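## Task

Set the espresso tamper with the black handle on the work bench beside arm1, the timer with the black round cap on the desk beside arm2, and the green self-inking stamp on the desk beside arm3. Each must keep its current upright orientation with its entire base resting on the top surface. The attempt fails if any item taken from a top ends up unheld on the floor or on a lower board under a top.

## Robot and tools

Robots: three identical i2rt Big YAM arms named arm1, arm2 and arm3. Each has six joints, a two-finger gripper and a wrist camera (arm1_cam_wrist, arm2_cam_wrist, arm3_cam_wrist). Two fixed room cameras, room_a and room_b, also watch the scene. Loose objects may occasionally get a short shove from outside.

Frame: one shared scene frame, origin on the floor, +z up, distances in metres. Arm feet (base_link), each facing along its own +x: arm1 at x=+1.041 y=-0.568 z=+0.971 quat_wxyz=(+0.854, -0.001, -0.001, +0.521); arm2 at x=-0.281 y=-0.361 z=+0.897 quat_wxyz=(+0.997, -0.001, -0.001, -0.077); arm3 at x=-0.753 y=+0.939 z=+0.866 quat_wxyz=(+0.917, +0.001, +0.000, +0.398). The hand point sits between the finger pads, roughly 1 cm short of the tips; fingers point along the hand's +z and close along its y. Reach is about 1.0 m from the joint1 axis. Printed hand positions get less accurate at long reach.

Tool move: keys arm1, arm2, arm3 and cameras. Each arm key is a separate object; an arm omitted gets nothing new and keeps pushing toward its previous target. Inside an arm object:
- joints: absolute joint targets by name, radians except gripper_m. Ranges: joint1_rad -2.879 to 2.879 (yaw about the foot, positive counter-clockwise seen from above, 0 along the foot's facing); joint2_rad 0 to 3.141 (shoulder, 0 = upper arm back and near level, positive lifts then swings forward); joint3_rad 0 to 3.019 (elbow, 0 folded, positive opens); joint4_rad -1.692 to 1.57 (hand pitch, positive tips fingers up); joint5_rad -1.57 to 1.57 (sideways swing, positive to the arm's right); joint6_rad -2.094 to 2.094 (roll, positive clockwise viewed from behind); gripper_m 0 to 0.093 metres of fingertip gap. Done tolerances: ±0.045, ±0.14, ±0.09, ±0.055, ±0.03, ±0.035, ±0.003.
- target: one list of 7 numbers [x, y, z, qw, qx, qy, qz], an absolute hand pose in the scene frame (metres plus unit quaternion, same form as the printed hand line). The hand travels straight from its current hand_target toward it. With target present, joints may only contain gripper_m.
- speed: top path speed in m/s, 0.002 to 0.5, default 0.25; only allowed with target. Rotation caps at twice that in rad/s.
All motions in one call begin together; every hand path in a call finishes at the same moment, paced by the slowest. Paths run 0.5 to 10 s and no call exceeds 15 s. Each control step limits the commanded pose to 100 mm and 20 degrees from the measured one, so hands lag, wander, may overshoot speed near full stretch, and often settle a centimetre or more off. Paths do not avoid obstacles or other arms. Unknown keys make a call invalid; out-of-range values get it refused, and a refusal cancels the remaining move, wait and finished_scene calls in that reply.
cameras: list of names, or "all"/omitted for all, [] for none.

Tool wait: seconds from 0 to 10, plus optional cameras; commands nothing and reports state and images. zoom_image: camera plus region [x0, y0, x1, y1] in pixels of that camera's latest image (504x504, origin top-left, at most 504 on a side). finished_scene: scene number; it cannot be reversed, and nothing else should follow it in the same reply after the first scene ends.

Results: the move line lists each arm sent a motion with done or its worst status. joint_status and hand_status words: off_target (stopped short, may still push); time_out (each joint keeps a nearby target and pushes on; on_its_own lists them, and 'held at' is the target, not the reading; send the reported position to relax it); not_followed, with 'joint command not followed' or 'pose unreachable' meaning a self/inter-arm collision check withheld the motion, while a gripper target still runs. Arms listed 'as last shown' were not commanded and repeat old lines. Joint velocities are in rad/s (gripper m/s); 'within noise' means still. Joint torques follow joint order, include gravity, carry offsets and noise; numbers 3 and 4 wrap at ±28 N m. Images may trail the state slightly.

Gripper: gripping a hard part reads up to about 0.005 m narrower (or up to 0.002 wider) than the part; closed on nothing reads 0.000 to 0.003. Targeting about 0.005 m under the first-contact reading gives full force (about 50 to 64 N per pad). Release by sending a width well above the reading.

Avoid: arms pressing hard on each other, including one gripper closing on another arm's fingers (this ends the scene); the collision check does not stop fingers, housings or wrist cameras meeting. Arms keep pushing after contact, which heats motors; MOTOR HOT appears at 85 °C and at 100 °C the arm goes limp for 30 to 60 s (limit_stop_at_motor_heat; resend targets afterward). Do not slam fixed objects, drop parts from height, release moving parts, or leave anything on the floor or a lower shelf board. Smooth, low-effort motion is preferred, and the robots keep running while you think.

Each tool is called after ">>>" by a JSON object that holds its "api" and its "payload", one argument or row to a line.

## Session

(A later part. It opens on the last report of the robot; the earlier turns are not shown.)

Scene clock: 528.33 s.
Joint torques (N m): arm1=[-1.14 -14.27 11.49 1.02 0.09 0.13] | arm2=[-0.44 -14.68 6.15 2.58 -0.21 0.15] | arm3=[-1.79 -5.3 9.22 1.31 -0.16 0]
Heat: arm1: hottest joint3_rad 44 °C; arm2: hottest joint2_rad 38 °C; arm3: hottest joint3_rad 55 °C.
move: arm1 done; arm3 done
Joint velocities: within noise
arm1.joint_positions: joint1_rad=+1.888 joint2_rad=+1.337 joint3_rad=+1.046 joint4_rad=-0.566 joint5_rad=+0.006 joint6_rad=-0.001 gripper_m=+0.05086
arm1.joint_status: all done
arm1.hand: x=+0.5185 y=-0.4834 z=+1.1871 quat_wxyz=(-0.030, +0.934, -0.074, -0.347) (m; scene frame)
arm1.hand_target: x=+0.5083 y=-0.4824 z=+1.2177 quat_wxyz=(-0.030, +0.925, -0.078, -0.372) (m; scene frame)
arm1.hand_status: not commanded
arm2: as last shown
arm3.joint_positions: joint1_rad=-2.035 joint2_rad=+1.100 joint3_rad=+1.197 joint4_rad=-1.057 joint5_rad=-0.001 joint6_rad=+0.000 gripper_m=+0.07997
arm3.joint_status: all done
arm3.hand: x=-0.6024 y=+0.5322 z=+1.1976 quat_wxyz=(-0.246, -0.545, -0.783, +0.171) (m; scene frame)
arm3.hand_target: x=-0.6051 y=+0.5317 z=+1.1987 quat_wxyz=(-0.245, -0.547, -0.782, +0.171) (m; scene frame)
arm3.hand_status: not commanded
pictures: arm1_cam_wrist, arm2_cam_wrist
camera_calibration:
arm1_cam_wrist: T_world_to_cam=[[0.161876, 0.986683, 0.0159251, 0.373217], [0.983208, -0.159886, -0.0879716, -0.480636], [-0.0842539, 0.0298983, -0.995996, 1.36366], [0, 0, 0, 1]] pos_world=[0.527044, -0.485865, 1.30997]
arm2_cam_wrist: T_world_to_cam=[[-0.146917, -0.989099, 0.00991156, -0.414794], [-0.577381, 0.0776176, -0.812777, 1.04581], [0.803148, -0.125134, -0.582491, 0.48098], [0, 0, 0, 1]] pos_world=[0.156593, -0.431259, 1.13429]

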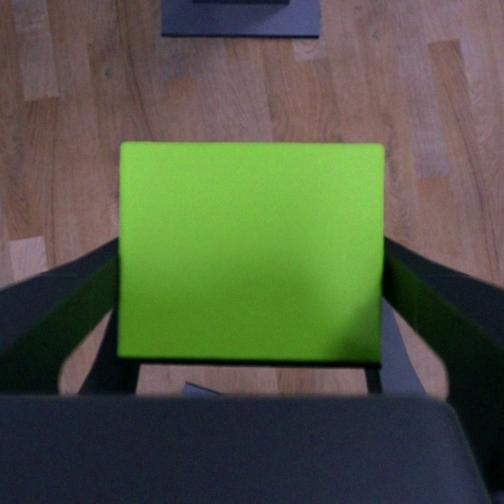

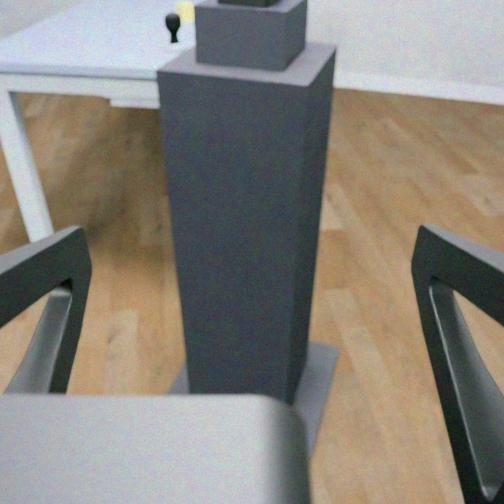

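>>> {"api": "move", "payload": {
  "arm1": {"target":[0.395,-0.480,1.15,0.0266,-0.9311,0.0692,0.3574],"speed":0.25},
  "arm2": {"joints":{"gripper_m":0.093}},
  "cameras": ["arm1_cam_wrist","arm2_cam_wrist"]
}}

>>> {"api": "zoom_image", "payload": {
  "camera": "arm2_cam_wrist",
  "region": [150, 0, 400, 250]
}}

Scene clock: 542.37 s.
Joint torques (N m): arm1=[-0.85 -17.03 12.41 1.94 0.11 0.14] | arm2=[-0.32 -13.86 6.19 2.86 -0.17 0.17] | arm3=[-1.79 -5.25 9.2 1.32 -0.15 -0.02]
Heat: arm1: hottest joint3_rad 45 °C; arm2: hottest joint2_rad 38 °C; arm3: hottest joint3_rad 55 °C.
move: arm1 off_target; arm2 done
Joint velocities: within noise
arm1.joint_positions: joint1_rad=+1.909 joint2_rad=+1.659 joint3_rad=+1.233 joint4_rad=-0.493 joint5_rad=+0.010 joint6_rad=+0.001 gripper_m=+0.05086
arm1.joint_status: not commanded
arm1.hand: x=+0.4253 y=-0.4807 z=+1.1162 quat_wxyz=(-0.026, +0.945, -0.067, -0.318) (m; scene frame)
arm1.hand_target: x=+0.3982 y=-0.4806 z=+1.1508 quat_wxyz=(-0.026, +0.931, -0.069, -0.357) (m; scene frame)
arm1.hand_status: off_target (0.045 m and 4.8 deg from the pose sent, 0.129 m and 1.4 deg at the start)
arm2.joint_positions: joint1_rad=-0.004 joint2_rad=+1.647 joint3_rad=+0.547 joint4_rad=+1.110 joint5_rad=-0.006 joint6_rad=-0.008 gripper_m=+0.09292
arm2.joint_status: all done
arm2.hand: x=+0.2524 y=-0.4456 z=+1.0628 quat_wxyz=(-0.709, -0.051, -0.701, +0.057) (m; scene frame)
arm2.hand_target: x=+0.2500 y=-0.4481 z=+1.0798 quat_wxyz=(-0.723, -0.053, -0.686, +0.057) (m; scene frame)
arm2.hand_status: not commanded
arm3: as last shown
pictures: arm1_cam_wrist, arm2_cam_wrist
camera_calibration:
arm1_cam_wrist: T_world_to_cam=[[0.144575, 0.989327, 0.0181441, 0.392896], [0.989215, -0.144075, -0.0263849, -0.45847], [-0.0234892, 0.021763, -0.999487, 1.25923], [0, 0, 0, 1]] pos_world=[0.426301, -0.482161, 1.23935]
arm2_cam_wrist: T_world_to_cam=[[-0.146917, -0.989099, 0.00991156, -0.414794], [-0.577381, 0.0776176, -0.812777, 1.04581], [0.803148, -0.125134, -0.582491, 0.48098], [0, 0, 0, 1]] pos_world=[0.156593, -0.431259, 1.13429]

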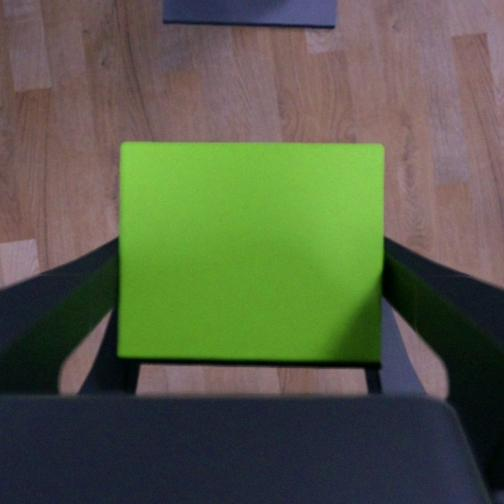

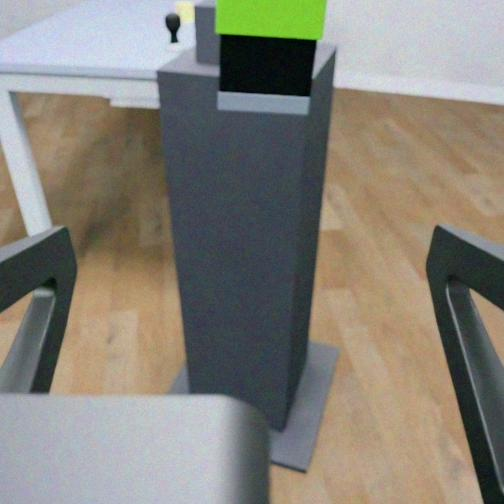

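Scaled by 2.016 from the camera's 504x504 image, which has a finer 720x720 frame.

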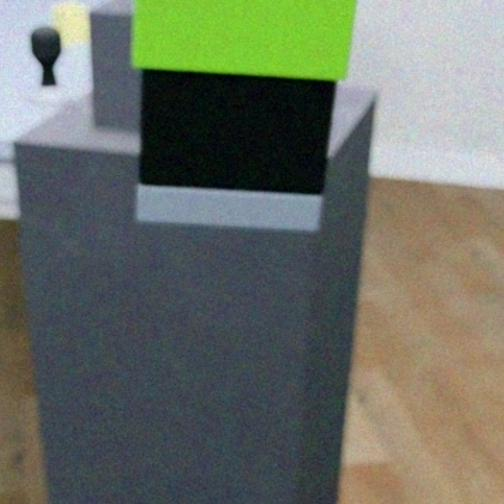

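>>> {"api": "move", "payload": {
  "arm2": {"target":[0.437,-0.4805,1.073,0.7239,0.0535,0.6870,-0.0564],"speed":0.2},
  "cameras": ["arm1_cam_wrist","arm2_cam_wrist"]
}}

Scene clock: 563.90 s.
Joint torques (N m): arm1=[-0.79 -17.03 12.48 1.96 0.1 0.14] | arm2=[-0.79 -17.44 12.42 1.66 -0.18 0.13] | arm3=[-1.79 -5.07 9.21 1.33 -0.16 -0.02]
Heat: arm1: hottest joint3_rad 50 °C; arm2: hottest joint2_rad 38 °C; arm3: hottest joint3_rad 55 °C.
move: arm2 off_target
Joint velocities: within noise
arm1, arm3: as last shown
arm1.hand_target: x=+0.3982 y=-0.4805 z=+1.1508 quat_wxyz=(-0.026, +0.931, -0.069, -0.357) (m; scene frame)
arm2.joint_positions: joint1_rad=-0.004 joint2_rad=+1.954 joint3_rad=+1.048 joint4_rad=+0.924 joint5_rad=-0.009 joint6_rad=-0.008 gripper_m=+0.09292
arm2.joint_status: not commanded
arm2.hand: x=+0.4206 y=-0.4721 z=+1.0581 quat_wxyz=(-0.711, -0.049, -0.699, +0.057) (m; scene frame)
arm2.hand_target: x=+0.4353 y=-0.4804 z=+1.0735 quat_wxyz=(-0.723, -0.053, -0.686, +0.056) (m; scene frame)
arm2.hand_status: off_target (0.024 m and 2.0 deg from the pose sent, 0.188 m and 2.4 deg at the start)
pictures: arm1_cam_wrist, arm2_cam_wrist
camera_calibration:
arm1_cam_wrist: T_world_to_cam=[[0.144778, 0.989292, 0.0184495, 0.392413], [0.989188, -0.144272, -0.0263311, -0.45862], [-0.0233874, 0.0220622, -0.999483, 1.25932], [0, 0, 0, 1]] pos_world=[0.426301, -0.482161, 1.23935]
arm2_cam_wrist: T_world_to_cam=[[-0.143967, -0.989532, 0.00998446, -0.41767], [-0.571445, 0.0748936, -0.817215, 1.14207], [0.807913, -0.123357, -0.576246, 0.332189], [0, 0, 0, 1]] pos_world=[0.324123, -0.457854, 1.12891]

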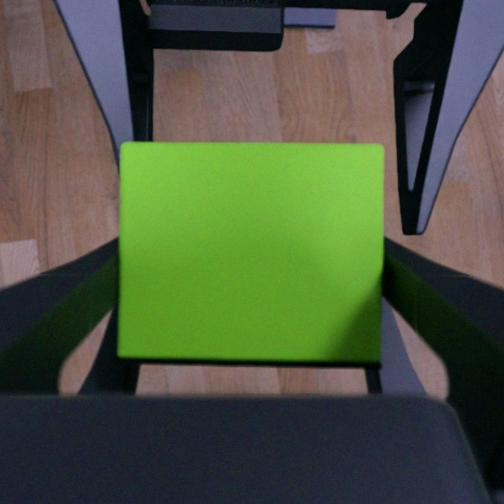

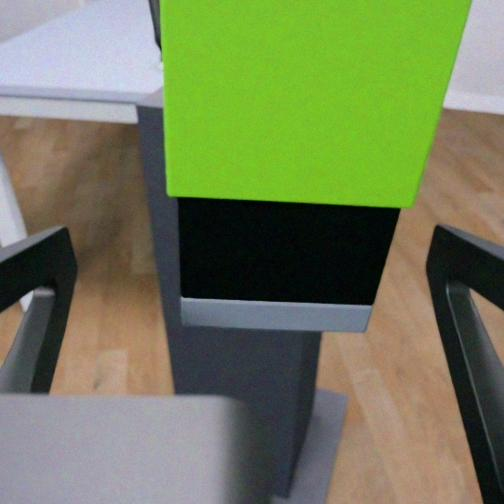

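>>> {"api": "move", "payload": {
  "arm2": {"target":[0.466,-0.496,1.073,0.7239,0.0535,0.6870,-0.0564],"speed":0.15},
  "cameras": ["arm1_cam_wrist","arm2_cam_wrist"]
}}

Scene clock: 573.83 s.
Joint torques (N m): arm1=[-0.79 -16.91 12.49 1.94 0.11 0.14] | arm2=[-0.85 -18.2 12.97 1.5 -0.17 0.16] | arm3=[-1.96 -5.3 9.21 1.36 -0.16 -0.02]
Heat: arm1: hottest joint3_rad 52 °C; arm2: hottest joint2_rad 39 °C; arm3: hottest joint3_rad 55 °C.
move: arm2 off_target
Joint velocities: within noise
arm1, arm3: as last shown
arm2.joint_positions: joint1_rad=-0.019 joint2_rad=+2.009 joint3_rad=+1.148 joint4_rad=+0.876 joint5_rad=-0.027 joint6_rad=-0.008 gripper_m=+0.09292
arm2.joint_status: not commanded
arm2.hand: x=+0.4499 y=-0.4846 z=+1.0566 quat_wxyz=(-0.711, -0.048, -0.700, +0.056) (m; scene frame)
arm2.hand_target: x=+0.4641 y=-0.4958 z=+1.0734 quat_wxyz=(-0.723, -0.053, -0.686, +0.056) (m; scene frame)
arm2.hand_status: off_target (0.026 m and 2.2 deg from the pose sent, 0.054 m and 2.0 deg at the start)
pictures: arm1_cam_wrist, arm2_cam_wrist
camera_calibration:
arm1_cam_wrist: T_world_to_cam=[[0.144778, 0.989292, 0.0184495, 0.392413], [0.989188, -0.144272, -0.0263311, -0.45862], [-0.0233874, 0.0220622, -0.999483, 1.25932], [0, 0, 0, 1]] pos_world=[0.426301, -0.482161, 1.23935]
arm2_cam_wrist: T_world_to_cam=[[-0.14092, -0.989968, 0.0102908, -0.427695], [-0.573604, 0.0731704, -0.815858, 1.15732], [0.80692, -0.120873, -0.57816, 0.309765], [0, 0, 0, 1]] pos_world=[0.353619, -0.470644, 1.12771]

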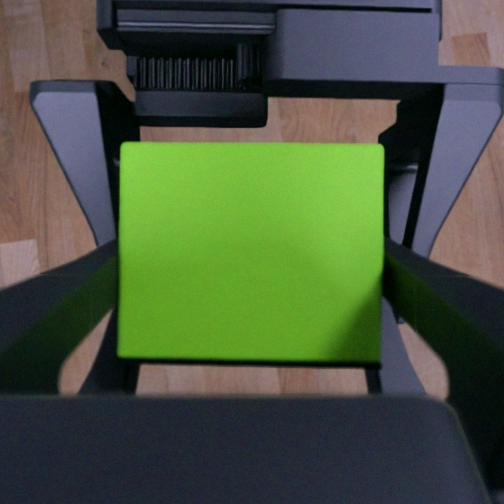

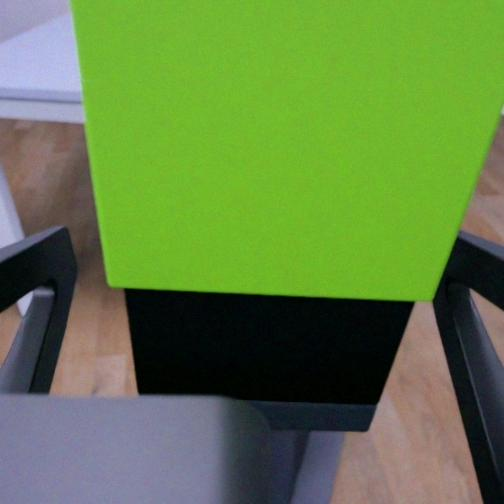

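>>> {"api": "move", "payload": {
  "arm2": {"joints":{"gripper_m":0.034}},
  "cameras": ["arm1_cam_wrist","arm2_cam_wrist"]
}}

Scene clock: 592.20 s.
Joint torques (N m): arm1=[-0.79 -17.03 12.49 1.94 0.21 0.04] | arm2=[-1.79 -19.49 13.07 1.63 -0.09 0.04] | arm3=[-1.9 -5.3 9.26 1.32 -0.17 -0.02]
Heat: arm1: hottest joint3_rad 54 °C; arm2: hottest joint2_rad 41 °C; arm3: hottest joint3_rad 55 °C.
move: arm2 off_target
Joint velocities: within noise
arm1.joint_positions: joint1_rad=+1.909 joint2_rad=+1.659 joint3_rad=+1.233 joint4_rad=-0.493 joint5_rad=+0.007 joint6_rad=+0.011 gripper_m=+0.05086
arm1.joint_status: not commanded
arm1.hand: x=+0.4252 y=-0.4812 z=+1.1162 quat_wxyz=(-0.023, +0.945, -0.071, -0.319) (m; scene frame)
arm1.hand_target: x=+0.3982 y=-0.4806 z=+1.1508 quat_wxyz=(-0.026, +0.931, -0.069, -0.357) (m; scene frame)
arm1.hand_status: not commanded
arm2.joint_positions: joint1_rad=-0.019 joint2_rad=+2.009 joint3_rad=+1.148 joint4_rad=+0.875 joint5_rad=-0.030 joint6_rad=+0.004 gripper_m=+0.04876
arm2.joint_status: gripper_m off_target (ended at +0.04878, target +0.03400)
arm2.hand: x=+0.4500 y=-0.4846 z=+1.0563 quat_wxyz=(-0.711, -0.052, -0.700, +0.051) (m; scene frame)
arm2.hand_target: x=+0.4640 y=-0.4957 z=+1.0734 quat_wxyz=(-0.723, -0.053, -0.686, +0.056) (m; scene frame)
arm2.hand_status: not commanded
arm3: as last shown
pictures: arm1_cam_wrist, arm2_cam_wrist
camera_calibration:
arm1_cam_wrist: T_world_to_cam=[[0.15085, 0.988506, 0.00998188, 0.399461], [0.988252, -0.150545, -0.0263416, -0.461256], [-0.0245361, 0.0138382, -0.999603, 1.25599], [0, 0, 0, 1]] pos_world=[0.426396, -0.48169, 1.23936]
arm2_cam_wrist: T_world_to_cam=[[-0.138453, -0.990368, -0.00152702, -0.41657], [-0.573322, 0.0814069, -0.815276, 1.16029], [0.807548, -0.112002, -0.579071, 0.314431], [0, 0, 0, 1]] pos_world=[0.353624, -0.471796, 1.12739]

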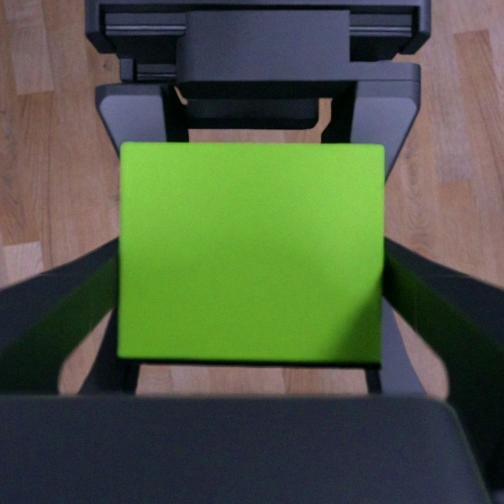

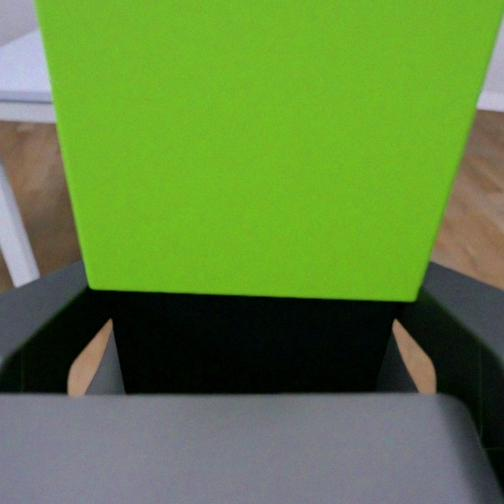

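>>> {"api": "move", "payload": {
  "arm2": {"joints":{"gripper_m":0.08}},
  "cameras": []
}}

>>> {"api": "move", "payload": {
  "arm2": {"target":[0.465,-0.494,1.065,0.7239,0.0535,0.6870,-0.0564],"speed":0.15},
  "cameras": ["arm2_cam_wrist"]
}}

>>> {"api": "move", "payload": {
  "arm2": {"joints":{"gripper_m":0.034}},
  "cameras": ["arm1_cam_wrist","arm2_cam_wrist"]
}}

Scene clock: 602.93 s.
Joint torques (N m): arm1=[-0.73 -16.97 12.48 1.94 0.11 0.04] | arm2=[-0.91 -18.67 13 1.68 -0.1 0] | arm3=[-1.85 -5.19 9.22 1.36 -0.16 -0.02]
Heat: arm1: hottest joint3_rad 55 °C; arm2: hottest joint2_rad 41 °C; arm3: hottest joint3_rad 55 °C.
move: arm2 done
Joint velocities: within noise
arm1.joint_positions: joint1_rad=+1.909 joint2_rad=+1.659 joint3_rad=+1.234 joint4_rad=-0.492 joint5_rad=+0.010 joint6_rad=+0.011 gripper_m=+0.05086
arm1.joint_status: not commanded
arm1.hand: x=+0.4251 y=-0.4806 z=+1.1165 quat_wxyz=(-0.024, +0.945, -0.071, -0.319) (m; scene frame)
arm1.hand_target: x=+0.3982 y=-0.4805 z=+1.1508 quat_wxyz=(-0.026, +0.931, -0.069, -0.357) (m; scene frame)
arm1.hand_status: not commanded
arm2.joint_positions: joint1_rad=-0.019 joint2_rad=+2.010 joint3_rad=+1.148 joint4_rad=+0.875 joint5_rad=-0.030 joint6_rad=+0.004 gripper_m=+0.07985
arm2.joint_status: all done
arm2.hand: x=+0.4500 y=-0.4846 z=+1.0557 quat_wxyz=(-0.710, -0.052, -0.700, +0.050) (m; scene frame)
arm2.hand_target: x=+0.4641 y=-0.4957 z=+1.0732 quat_wxyz=(-0.723, -0.053, -0.686, +0.056) (m; scene frame)
arm2.hand_status: not commanded
arm3: as last shown
pictures: none
No camera images: "cameras" was empty.

Scene clock: 603.90 s.
Joint torques (N m): arm1=[-0.73 -17.03 12.49 1.94 0.11 0.03] | arm2=[-0.67 -19.02 12.41 2.62 0.06 -0.01] | arm3=[-2.02 -5.13 9.25 1.31 -0.16 -0.03]
Heat: arm1: hottest joint3_rad 55 °C; arm2: hottest joint2_rad 41 °C; arm3: hottest joint3_rad 55 °C.
move: arm2 off_target
Joint velocities: within noise
arm1, arm3: as last shown
arm2.joint_positions: joint1_rad=-0.019 joint2_rad=+2.025 joint3_rad=+1.148 joint4_rad=+0.875 joint5_rad=-0.030 joint6_rad=+0.004 gripper_m=+0.07995
arm2.joint_status: not commanded
arm2.hand: x=+0.4504 y=-0.4847 z=+1.0447 quat_wxyz=(-0.705, -0.052, -0.706, +0.050) (m; scene frame)
arm2.hand_target: x=+0.4632 y=-0.4937 z=+1.0654 quat_wxyz=(-0.723, -0.053, -0.686, +0.056) (m; scene frame)
arm2.hand_status: off_target (0.027 m and 3.1 deg from the pose sent, 0.020 m and 2.3 deg at the start)
pictures: arm2_cam_wrist
camera_calibration:
arm2_cam_wrist: T_world_to_cam=[[-0.138513, -0.990358, -0.00210718, -0.415998], [-0.586101, 0.0836874, -0.805905, 1.14817], [0.798311, -0.110393, -0.592041, 0.326001], [0, 0, 0, 1]] pos_world=[0.35507, -0.472086, 1.11744]

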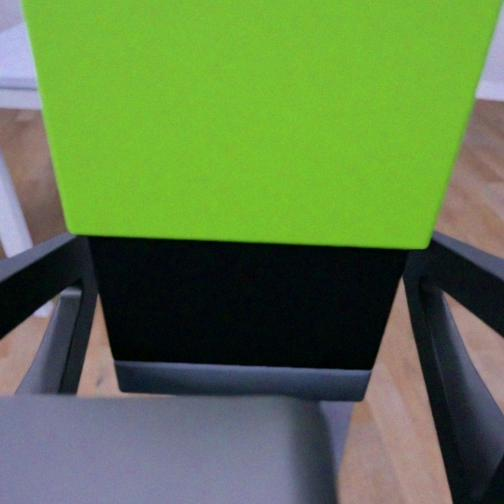

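Scene clock: 604.50 s.
Joint torques (N m): arm1=[-0.85 -17.03 12.45 1.92 0.14 0.02] | arm2=[-0.38 -19.02 12.46 2.58 0 0.01] | arm3=[-1.9 -5.19 9.25 1.28 -0.16 -0.02]
Heat: arm1: hottest joint3_rad 55 °C; arm2: hottest joint2_rad 41 °C; arm3: hottest joint3_rad 55 °C.
move: arm2 off_target
Joint velocities: within noise
arm1.joint_positions: joint1_rad=+1.909 joint2_rad=+1.659 joint3_rad=+1.234 joint4_rad=-0.492 joint5_rad=+0.009 joint6_rad=+0.012 gripper_m=+0.05086
arm1.joint_status: not commanded
arm1.hand: x=+0.4251 y=-0.4808 z=+1.1165 quat_wxyz=(-0.023, +0.945, -0.072, -0.319) (m; scene frame)
arm1.hand_target: x=+0.3982 y=-0.4806 z=+1.1508 quat_wxyz=(-0.026, +0.931, -0.069, -0.357) (m; scene frame)
arm1.hand_status: not commanded
arm2.joint_positions: joint1_rad=-0.019 joint2_rad=+2.025 joint3_rad=+1.148 joint4_rad=+0.875 joint5_rad=-0.029 joint6_rad=+0.007 gripper_m=+0.04823
arm2.joint_status: gripper_m off_target (ended at +0.04825, target +0.03400)
arm2.hand: x=+0.4504 y=-0.4848 z=+1.0447 quat_wxyz=(-0.705, -0.053, -0.705, +0.049) (m; scene frame)
arm2.hand_target: x=+0.4632 y=-0.4937 z=+1.0654 quat_wxyz=(-0.723, -0.053, -0.686, +0.056) (m; scene frame)
arm2.hand_status: not commanded
arm3: as last shown
pictures: arm1_cam_wrist, arm2_cam_wrist
camera_calibration:
arm1_cam_wrist: T_world_to_cam=[[0.153467, 0.9881, 0.0102922, 0.397483], [0.987832, -0.153143, -0.0271127, -0.461218], [-0.0252139, 0.0143279, -0.999579, 1.25678], [0, 0, 0, 1]] pos_world=[0.426293, -0.481392, 1.23965]
arm2_cam_wrist: T_world_to_cam=[[-0.138947, -0.990288, -0.0047909, -0.413002], [-0.585746, 0.0860849, -0.80591, 1.14919], [0.798496, -0.109173, -0.592019, 0.326463], [0, 0, 0, 1]] pos_world=[0.35507, -0.472278, 1.11744]

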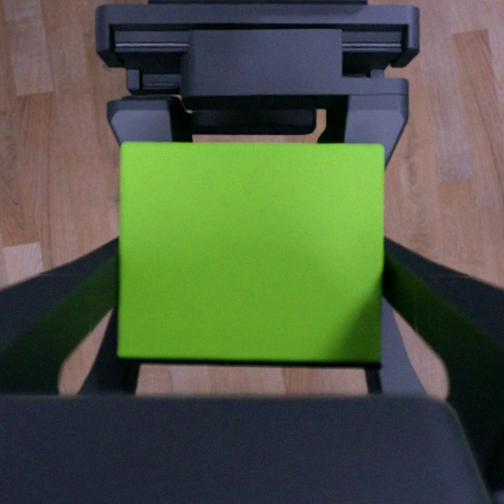

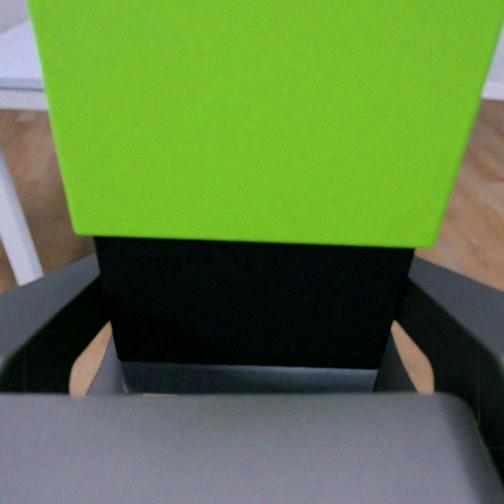

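>>> {"api": "move", "payload": {
  "arm1": {"joints":{"gripper_m":0.085}},
  "cameras": ["arm1_cam_wrist","arm2_cam_wrist"]
}}

>>> {"api": "move", "payload": {
  "arm1": {"target":[0.50,-0.487,1.26,0.0266,-0.9311,0.0692,0.3574],"speed":0.25},
  "cameras": ["arm2_cam_wrist"]
}}

>>> {"api": "move", "payload": {
  "arm2": {"joints":{"joint1_rad":2.065}}
}}

Scene clock: 611.83 s.
Joint torques (N m): arm1=[-0.85 -17.03 12.25 1.92 0.1 0.02] | arm2=[-0.67 -19.19 12.4 2.63 0.04 -0.01] | arm3=[-1.85 -5.25 9.24 1.31 -0.15 -0.01]
Heat: arm1: hottest joint3_rad 55 °C; arm2: hottest joint3_rad 41 °C; arm3: hottest joint3_rad 55 °C.
move: arm1 done
Joint velocities: within noise
arm1.joint_positions: joint1_rad=+1.909 joint2_rad=+1.659 joint3_rad=+1.237 joint4_rad=-0.492 joint5_rad=+0.010 joint6_rad=+0.012 gripper_m=+0.08486
arm1.joint_status: all done
arm1.hand: x=+0.4239 y=-0.4805 z=+1.1182 quat_wxyz=(-0.024, +0.944, -0.072, -0.320) (m; scene frame)
arm1.hand_target: x=+0.3982 y=-0.4806 z=+1.1509 quat_wxyz=(-0.026, +0.931, -0.069, -0.358) (m; scene frame)
arm1.hand_status: not commanded
arm2.joint_positions: joint1_rad=-0.019 joint2_rad=+2.027 joint3_rad=+1.148 joint4_rad=+0.875 joint5_rad=-0.029 joint6_rad=+0.007 gripper_m=+0.04823
arm2.joint_status: not commanded
arm2.hand: x=+0.4504 y=-0.4848 z=+1.0434 quat_wxyz=(-0.704, -0.053, -0.706, +0.049) (m; scene frame)
arm2.hand_target: x=+0.4632 y=-0.4937 z=+1.0653 quat_wxyz=(-0.723, -0.053, -0.686, +0.056) (m; scene frame)
arm2.hand_status: not commanded
arm3.joint_positions: joint1_rad=-2.035 joint2_rad=+1.100 joint3_rad=+1.197 joint4_rad=-1.057 joint5_rad=-0.001 joint6_rad=+0.000 gripper_m=+0.07997
arm3.joint_status: not commanded
arm3.hand: x=-0.6024 y=+0.5322 z=+1.1976 quat_wxyz=(-0.246, -0.545, -0.783, +0.171) (m; scene frame)
arm3.hand_target: x=-0.6051 y=+0.5317 z=+1.1987 quat_wxyz=(-0.245, -0.547, -0.782, +0.171) (m; scene frame)
arm3.hand_status: not commanded
pictures: arm1_cam_wrist, arm2_cam_wrist
camera_calibration:
arm1_cam_wrist: T_world_to_cam=[[0.154145, 0.987985, 0.0111634, 0.395964], [0.98764, -0.153747, -0.0304943, -0.456354], [-0.0284115, 0.015726, -0.999473, 1.26035], [0, 0, 0, 1]] pos_world=[0.425485, -0.48119, 1.24135]
arm2_cam_wrist: T_world_to_cam=[[-0.138986, -0.99028, -0.00524565, -0.412553], [-0.587262, 0.0866849, -0.804742, 1.14786], [0.797375, -0.108767, -0.593602, 0.327941], [0, 0, 0, 1]] pos_world=[0.355264, -0.472376, 1.11623]

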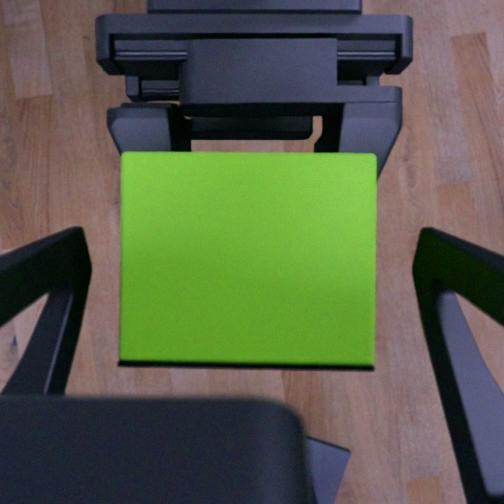

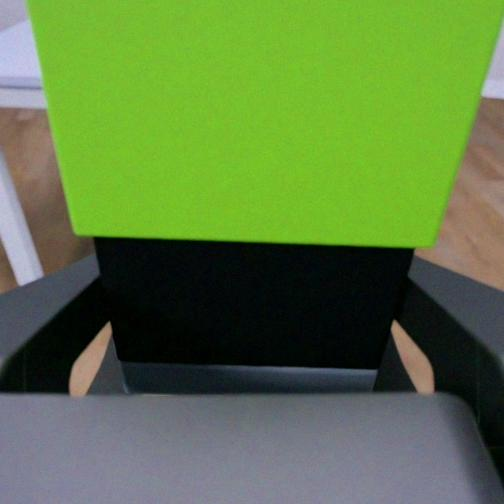

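Scene clock: 613.23 s.
Joint torques (N m): arm1=[-2.02 -13.33 8.31 1.06 -0.05 -0.11] | arm2=[-0.03 -18.73 12.23 2.63 0.01 -0.02] | arm3=[-1.79 -5.13 9.26 1.31 -0.15 -0.01]
Heat: arm1: hottest joint3_rad 55 °C; arm2: hottest joint2_rad 41 °C; arm3: hottest joint3_rad 55 °C.
move: arm1 done
Joint velocities: within noise
arm1.joint_positions: joint1_rad=+1.908 joint2_rad=+1.335 joint3_rad=+1.236 joint4_rad=-0.720 joint5_rad=+0.005 joint6_rad=+0.012 gripper_m=+0.08493
arm1.joint_status: not commanded
arm1.hand: x=+0.4967 y=-0.4906 z=+1.2650 quat_wxyz=(-0.025, +0.928, -0.071, -0.365) (m; scene frame)
arm1.hand_target: x=+0.4999 y=-0.4871 z=+1.2602 quat_wxyz=(-0.027, +0.931, -0.069, -0.358) (m; scene frame)
arm1.hand_status: done (0.007 m and 1.0 deg from the pose sent, 0.161 m and 4.5 deg at the start)
arm2, arm3: as last shown
pictures: arm2_cam_wrist
camera_calibration:
arm2_cam_wrist: T_world_to_cam=[[-0.138986, -0.99028, -0.00524565, -0.412553], [-0.587262, 0.0866849, -0.804742, 1.14786], [0.797375, -0.108767, -0.593602, 0.327941], [0, 0, 0, 1]] pos_world=[0.355264, -0.472376, 1.11623]

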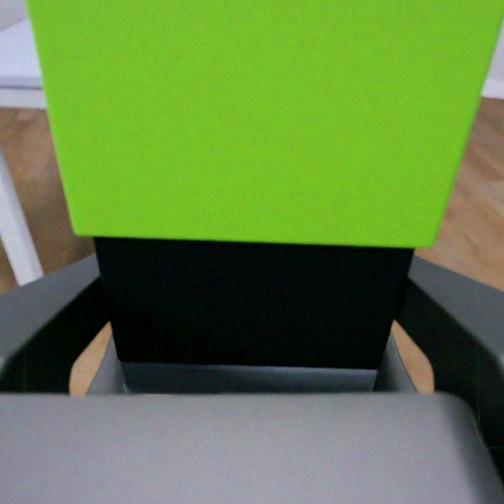

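Scene clock: 615.37 s.
Joint torques (N m): arm1=[-2.02 -13.39 8.32 1.01 -0.05 -0.11] | arm2=[-0.62 -20.13 9.96 2.66 0.01 0] | arm3=[-1.79 -5.25 9.21 1.35 -0.16 -0.02]
Heat: arm1: hottest joint3_rad 54 °C; arm2: hottest joint3_rad 41 °C; arm3: hottest joint3_rad 55 °C.
move: arm2 done
Joint velocities: within noise
arm1.joint_positions: joint1_rad=+1.908 joint2_rad=+1.335 joint3_rad=+1.236 joint4_rad=-0.721 joint5_rad=+0.005 joint6_rad=+0.012 gripper_m=+0.08493
arm1.joint_status: not commanded
arm1.hand: x=+0.4968 y=-0.4906 z=+1.2650 quat_wxyz=(-0.025, +0.928, -0.071, -0.365) (m; scene frame)
arm1.hand_target: x=+0.5000 y=-0.4871 z=+1.2601 quat_wxyz=(-0.027, +0.931, -0.069, -0.358) (m; scene frame)
arm1.hand_status: not commanded
arm2.joint_positions: joint1_rad=+2.068 joint2_rad=+2.035 joint3_rad=+1.177 joint4_rad=+0.875 joint5_rad=-0.029 joint6_rad=+0.007 gripper_m=+0.04823
arm2.joint_status: all done
arm2.hand: x=-0.5370 y=+0.3441 z=+1.0498 quat_wxyz=(-0.400, +0.578, -0.398, -0.589) (m; scene frame)
arm2.hand_target: x=-0.5361 y=+0.3504 z=+1.0633 quat_wxyz=(-0.410, +0.568, -0.391, -0.597) (m; scene frame)
arm2.hand_status: not commanded
arm3: as last shown
pictures: arm1_cam_wrist, arm2_cam_wrist, arm3_cam_wrist, room_a, room_b
camera_calibration:
arm1_cam_wrist: T_world_to_cam=[[0.152747, 0.98825, 0.00548877, 0.40117], [0.980651, -0.150879, -0.124732, -0.401328], [-0.122439, 0.024435, -0.992175, 1.45104], [0, 0, 0, 1]] pos_world=[0.509949, -0.492465, 1.38743]
arm2_cam_wrist: T_world_to_cam=[[0.929781, 0.368077, -0.00516139, 0.377473], [0.20918, -0.539831, -0.815369, 1.15571], [-0.302905, 0.757034, -0.578919, 0.305069], [0, 0, 0, 1]] pos_world=[-0.500312, 0.254003, 1.12089]
arm3_cam_wrist: T_world_to_cam=[[-0.936064, -0.351782, -0.00577236, -0.369598], [-0.351826, 0.93587, 0.0191053, -0.729351], [-0.00131871, 0.0199147, -0.999801, 1.31059], [0, 0, 0, 1]] pos_world=[-0.600844, 0.52646, 1.32213]

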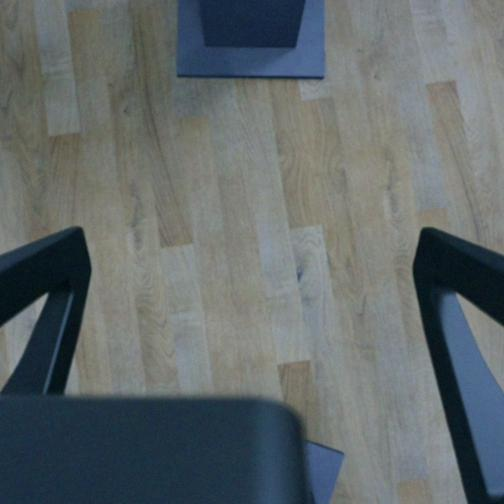

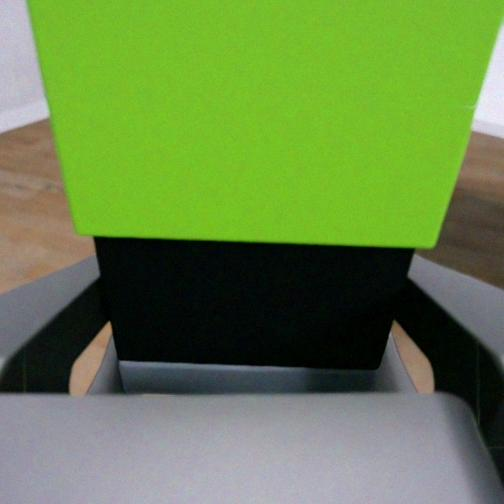

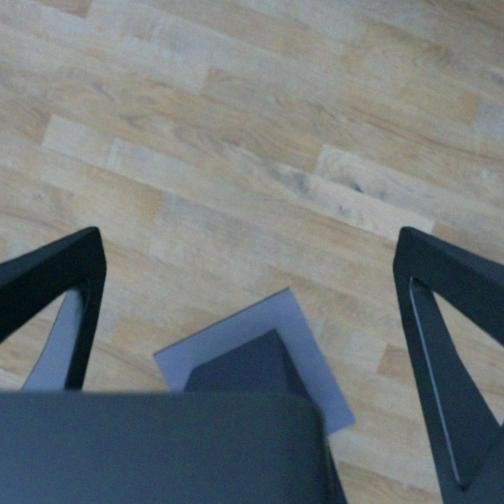

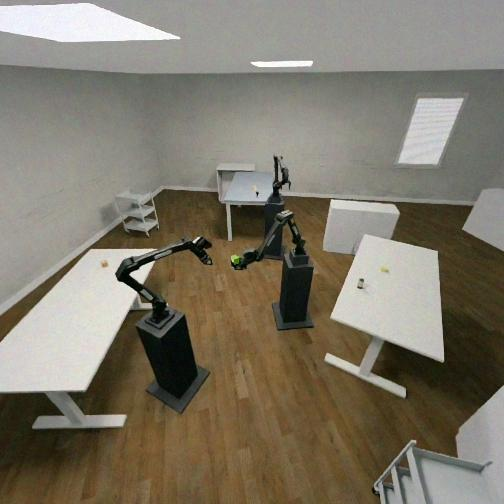

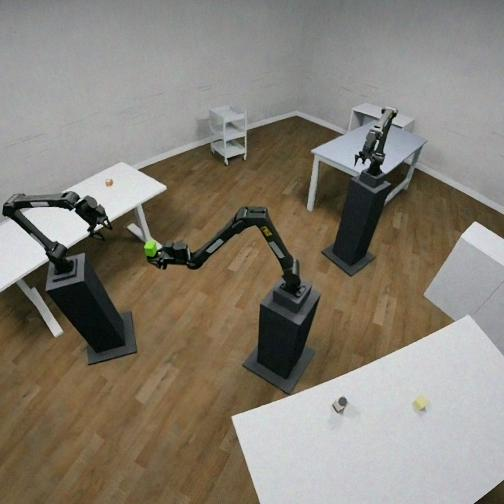

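>>> {"api": "move", "payload": {
  "arm3": {"target":[-0.553,0.378,1.245,0.3078,0.5285,0.7618,-0.2135],"speed":0.25,"joints":{"gripper_m":0.093}},
  "cameras": ["arm3_cam_wrist","arm2_cam_wrist","room_b"]
}}

Scene clock: 638.73 s.
Joint torques (N m): arm1=[-1.96 -13.39 8.29 1.01 -0.05 -0.11] | arm2=[-0.03 -19.96 10.03 2.69 0.03 -0.02] | arm3=[-2.26 -9.17 14.3 2.07 -0.26 -0.08]
Heat: arm1: hottest joint3_rad 50 °C; arm2: hottest joint2_rad 40 °C; arm3: hottest joint3_rad 56 °C.
move: arm3 off_target
Joint velocities: within noise
arm1, arm2: as last shown
arm3.joint_positions: joint1_rad=-2.042 joint2_rad=+1.429 joint3_rad=+1.479 joint4_rad=-0.924 joint5_rad=-0.009 joint6_rad=-0.006 gripper_m=+0.09292
arm3.joint_status: all done
arm3.hand: x=-0.5551 y=+0.3972 z=+1.2088 quat_wxyz=(-0.280, -0.536, -0.772, +0.193) (m; scene frame)
arm3.hand_target: x=-0.5541 y=+0.3807 z=+1.2448 quat_wxyz=(-0.308, -0.528, -0.762, +0.214) (m; scene frame)
arm3.hand_status: off_target (0.041 m and 4.2 deg from the pose sent, 0.169 m and 9.1 deg at the start)
pictures: arm2_cam_wrist, arm3_cam_wrist, room_b
camera_calibration:
arm2_cam_wrist: T_world_to_cam=[[0.929781, 0.368077, -0.00516139, 0.377473], [0.20918, -0.539831, -0.815369, 1.15571], [-0.302905, 0.757034, -0.578919, 0.305069], [0, 0, 0, 1]] pos_world=[-0.500312, 0.254003, 1.12089]
arm3_cam_wrist: T_world_to_cam=[[-0.934702, -0.355346, -0.0078039, -0.368074], [-0.354053, 0.932785, -0.0675223, -0.481779], [0.0312731, -0.0603502, -0.997687, 1.37189], [0, 0, 0, 1]] pos_world=[-0.557518, 0.401396, 1.33331]

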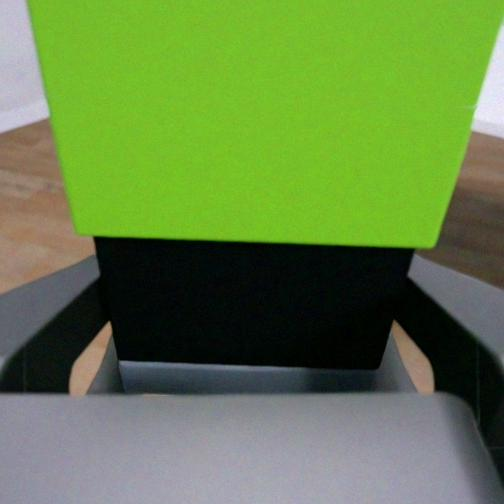

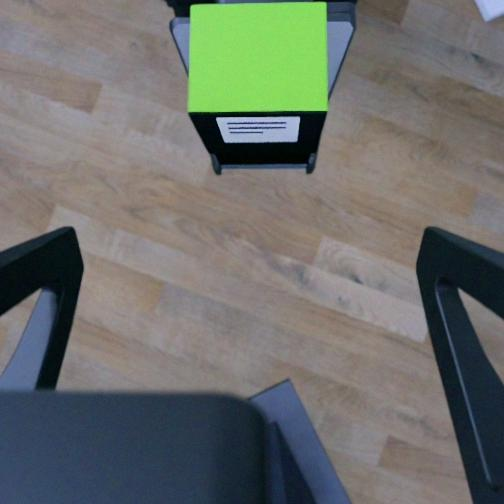

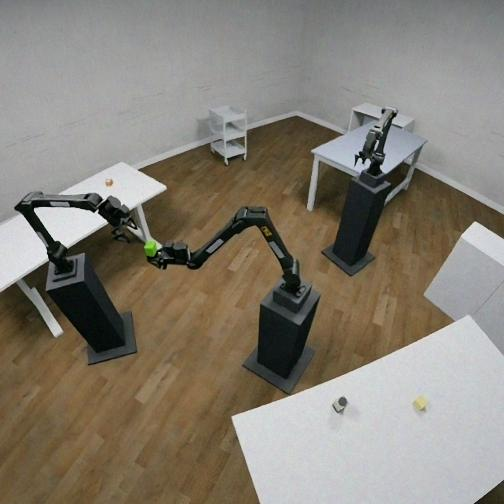

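>>> {"api": "move", "payload": {
  "arm3": {"target":[-0.527,0.302,1.167,0.3078,0.5285,0.7618,-0.2135],"speed":0.15},
  "cameras": ["arm3_cam_wrist","arm2_cam_wrist"]
}}

Scene clock: 647.97 s.
Joint torques (N m): arm1=[-2.08 -13.45 8.31 1.02 -0.05 -0.11] | arm2=[-0.15 -19.84 10.02 2.63 0.01 0.01] | arm3=[-1.9 -12.34 14.12 2.33 -0.25 -0.07]
Heat: arm1: hottest joint3_rad 49 °C; arm2: hottest joint2_rad 40 °C; arm3: hottest joint3_rad 59 °C.
move: arm3 off_target
Joint velocities: within noise
arm1, arm2: as last shown
arm3.joint_positions: joint1_rad=-2.043 joint2_rad=+1.636 joint3_rad=+1.515 joint4_rad=-0.759 joint5_rad=-0.010 joint6_rad=-0.007 gripper_m=+0.09292
arm3.joint_status: not commanded
arm3.hand: x=-0.5298 y=+0.3264 z=+1.1309 quat_wxyz=(-0.278, -0.537, -0.773, +0.191) (m; scene frame)
arm3.hand_target: x=-0.5282 y=+0.3051 z=+1.1673 quat_wxyz=(-0.308, -0.528, -0.762, +0.214) (m; scene frame)
arm3.hand_status: off_target (0.044 m and 4.6 deg from the pose sent, 0.108 m and 4.2 deg at the start)
pictures: arm2_cam_wrist, arm3_cam_wrist
camera_calibration:
arm2_cam_wrist: T_world_to_cam=[[0.929781, 0.368077, -0.00516139, 0.377473], [0.20918, -0.539831, -0.815369, 1.15571], [-0.302905, 0.757034, -0.578919, 0.305069], [0, 0, 0, 1]] pos_world=[-0.500312, 0.254003, 1.12089]
arm3_cam_wrist: T_world_to_cam=[[-0.934532, -0.355784, -0.00829434, -0.369438], [-0.354658, 0.932999, -0.061087, -0.419693], [0.0294724, -0.0541461, -0.998098, 1.28666], [0, 0, 0, 1]] pos_world=[-0.53202, 0.329801, 1.25551]

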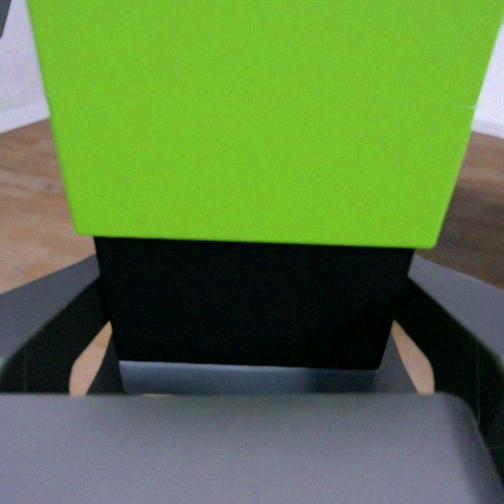

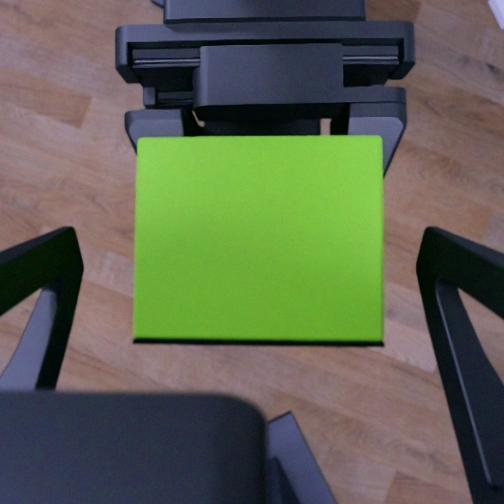

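>>> {"api": "move", "payload": {
  "arm3": {"joints":{"gripper_m":0.038}},
  "cameras": ["arm3_cam_wrist","arm2_cam_wrist"]
}}

>>> {"api": "move", "payload": {
  "arm2": {"joints":{"gripper_m":0.085}},
  "cameras": ["arm3_cam_wrist","arm2_cam_wrist"]
}}

>>> {"api": "move", "payload": {
  "arm2": {"target":[-0.452,0.115,1.08,0.4161,-0.5639,0.3949,0.5942],"speed":0.25},
  "cameras": ["arm3_cam_wrist","arm2_cam_wrist"]
}}

Scene clock: 656.33 s.
Joint torques (N m): arm1=[-2.02 -13.39 8.31 0.99 -0.05 -0.11] | arm2=[-0.32 -20.42 9.88 2.55 -0.03 0.07] | arm3=[-1.96 -12.22 14.12 2.35 -0.19 -0.04]
Heat: arm1: hottest joint3_rad 48 °C; arm2: hottest joint2_rad 40 °C; arm3: hottest joint3_rad 58 °C.
move: arm3 off_target
Joint velocities: within noise
arm1: as last shown
arm2.joint_positions: joint1_rad=+2.068 joint2_rad=+2.035 joint3_rad=+1.177 joint4_rad=+0.875 joint5_rad=-0.027 joint6_rad=+0.001 gripper_m=+0.04823
arm2.joint_status: not commanded
arm2.hand: x=-0.5368 y=+0.3441 z=+1.0498 quat_wxyz=(-0.402, +0.579, -0.397, -0.588) (m; scene frame)
arm2.hand_target: x=-0.5362 y=+0.3504 z=+1.0633 quat_wxyz=(-0.410, +0.568, -0.391, -0.597) (m; scene frame)
arm2.hand_status: not commanded
arm3.joint_positions: joint1_rad=-2.044 joint2_rad=+1.636 joint3_rad=+1.515 joint4_rad=-0.759 joint5_rad=-0.012 joint6_rad=-0.010 gripper_m=+0.05208
arm3.joint_status: gripper_m off_target (ended at +0.05211, target +0.03800)
arm3.hand: x=-0.5305 y=+0.3260 z=+1.1311 quat_wxyz=(-0.278, -0.536, -0.774, +0.191) (m; scene frame)
arm3.hand_target: x=-0.5282 y=+0.3051 z=+1.1674 quat_wxyz=(-0.308, -0.528, -0.762, +0.214) (m; scene frame)
arm3.hand_status: not commanded
pictures: arm2_cam_wrist, arm3_cam_wrist
camera_calibration:
arm2_cam_wrist: T_world_to_cam=[[0.930258, 0.366907, 0.000549502, 0.371937], [0.212853, -0.538447, -0.815334, 1.15712], [-0.298855, 0.758587, -0.578991, 0.306847], [0, 0, 0, 1]] pos_world=[-0.50059, 0.253811, 1.1209]
arm3_cam_wrist: T_world_to_cam=[[-0.93379, -0.357747, -0.0072637, -0.370321], [-0.356663, 0.932208, -0.0614857, -0.420012], [0.0287676, -0.0548241, -0.998082, 1.2867], [0, 0, 0, 1]] pos_world=[-0.53262, 0.329599, 1.25572]

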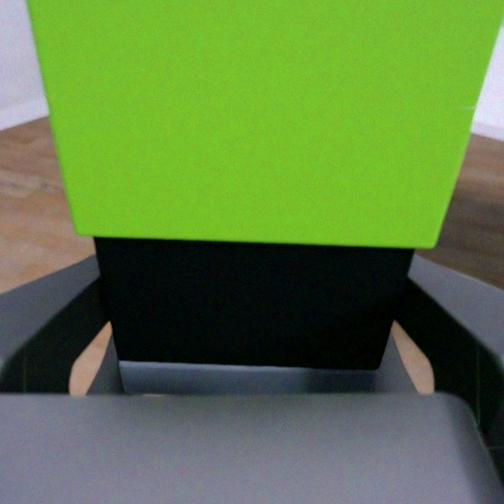

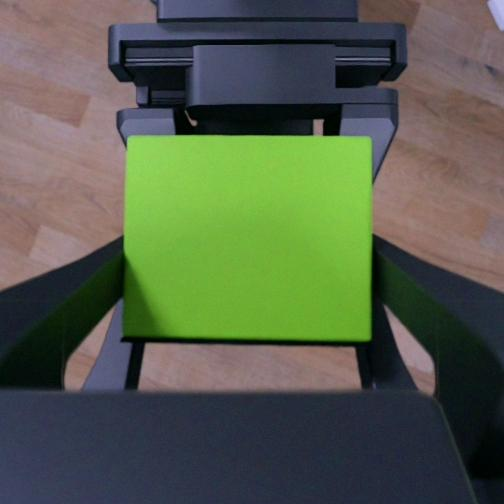

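Scene clock: 657.00 s.
Joint torques (N m): arm1=[-2.02 -13.45 8.31 1.01 -0.05 -0.11] | arm2=[0.38 -19.49 10 2.58 -0.02 0.07] | arm3=[-1.85 -12.34 14.12 2.35 -0.19 -0.03]
Heat: arm1: hottest joint3_rad 48 °C; arm2: hottest joint2_rad 40 °C; arm3: hottest joint3_rad 58 °C.
move: arm2 done
Joint velocities: within noise
arm1: as last shown
arm2.joint_positions: joint1_rad=+2.068 joint2_rad=+2.035 joint3_rad=+1.177 joint4_rad=+0.875 joint5_rad=-0.027 joint6_rad=+0.001 gripper_m=+0.08487
arm2.joint_status: all done
arm2.hand: x=-0.5368 y=+0.3441 z=+1.0498 quat_wxyz=(-0.402, +0.579, -0.397, -0.588) (m; scene frame)
arm2.hand_target: x=-0.5362 y=+0.3504 z=+1.0633 quat_wxyz=(-0.410, +0.568, -0.391, -0.597) (m; scene frame)
arm2.hand_status: not commanded
arm3.joint_positions: joint1_rad=-2.044 joint2_rad=+1.637 joint3_rad=+1.515 joint4_rad=-0.759 joint5_rad=-0.012 joint6_rad=-0.010 gripper_m=+0.05208
arm3.joint_status: not commanded
arm3.hand: x=-0.5305 y=+0.3260 z=+1.1308 quat_wxyz=(-0.278, -0.536, -0.774, +0.191) (m; scene frame)
arm3.hand_target: x=-0.5282 y=+0.3051 z=+1.1673 quat_wxyz=(-0.308, -0.528, -0.762, +0.214) (m; scene frame)
arm3.hand_status: not commanded
pictures: arm2_cam_wrist, arm3_cam_wrist
camera_calibration:
arm2_cam_wrist: T_world_to_cam=[[0.930258, 0.366907, 0.000549502, 0.371937], [0.212853, -0.538447, -0.815334, 1.15712], [-0.298855, 0.758587, -0.578991, 0.306847], [0, 0, 0, 1]] pos_world=[-0.50059, 0.253811, 1.1209]
arm3_cam_wrist: T_world_to_cam=[[-0.93379, -0.357747, -0.00731327, -0.370297], [-0.356671, 0.932231, -0.0610779, -0.420462], [0.0286681, -0.0544255, -0.998106, 1.28624], [0, 0, 0, 1]] pos_world=[-0.53262, 0.329499, 1.25542]

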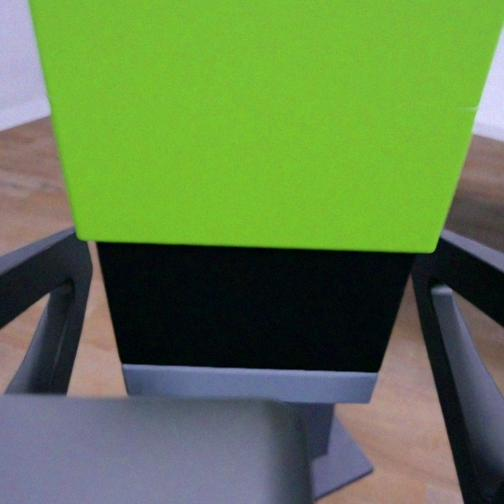

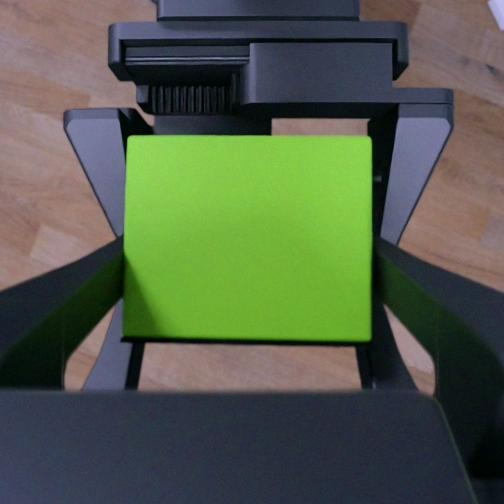

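Scene clock: 658.80 s.
Joint torques (N m): arm1=[-2.02 -13.45 8.34 1.01 -0.05 -0.11] | arm2=[0.03 -12.28 6.01 2.62 0.08 0.05] | arm3=[-1.9 -12.45 14.09 2.43 -0.19 -0.04]
Heat: arm1: hottest joint3_rad 48 °C; arm2: hottest joint2_rad 40 °C; arm3: hottest joint3_rad 58 °C.
move: arm2 off_target
Joint velocities: within noise
arm1, arm3: as last shown
arm2.joint_positions: joint1_rad=+2.068 joint2_rad=+1.581 joint3_rad=+0.459 joint4_rad=+1.138 joint5_rad=-0.008 joint6_rad=+0.001 gripper_m=+0.08495
arm2.joint_status: not commanded
arm2.hand: x=-0.4521 y=+0.1171 z=+1.0651 quat_wxyz=(-0.408, +0.575, -0.402, -0.584) (m; scene frame)
arm2.hand_target: x=-0.4521 y=+0.1150 z=+1.0797 quat_wxyz=(-0.416, +0.564, -0.395, -0.594) (m; scene frame)
arm2.hand_status: off_target (0.015 m and 2.1 deg from the pose sent, 0.246 m and 2.4 deg at the start)
pictures: arm2_cam_wrist, arm3_cam_wrist
camera_calibration:
arm2_cam_wrist: T_world_to_cam=[[0.937341, 0.348413, 0.000228311, 0.382191], [0.201898, -0.542635, -0.815343, 1.02498], [-0.283952, 0.7643, -0.578978, 0.519313], [0, 0, 0, 1]] pos_world=[-0.417725, 0.0261194, 1.1363]
arm3_cam_wrist: T_world_to_cam=[[-0.93379, -0.357747, -0.00731327, -0.370297], [-0.356671, 0.932231, -0.0610779, -0.420462], [0.0286681, -0.0544255, -0.998106, 1.28624], [0, 0, 0, 1]] pos_world=[-0.53262, 0.329499, 1.25542]

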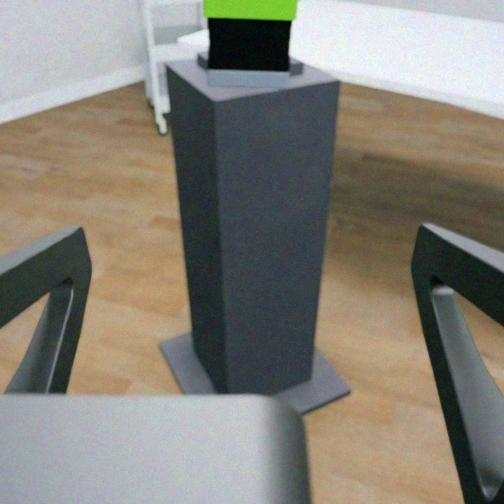

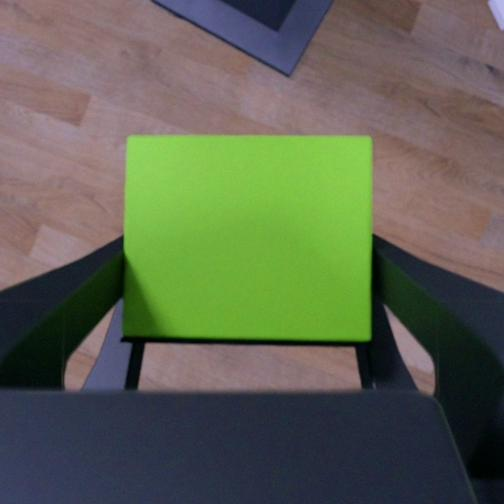

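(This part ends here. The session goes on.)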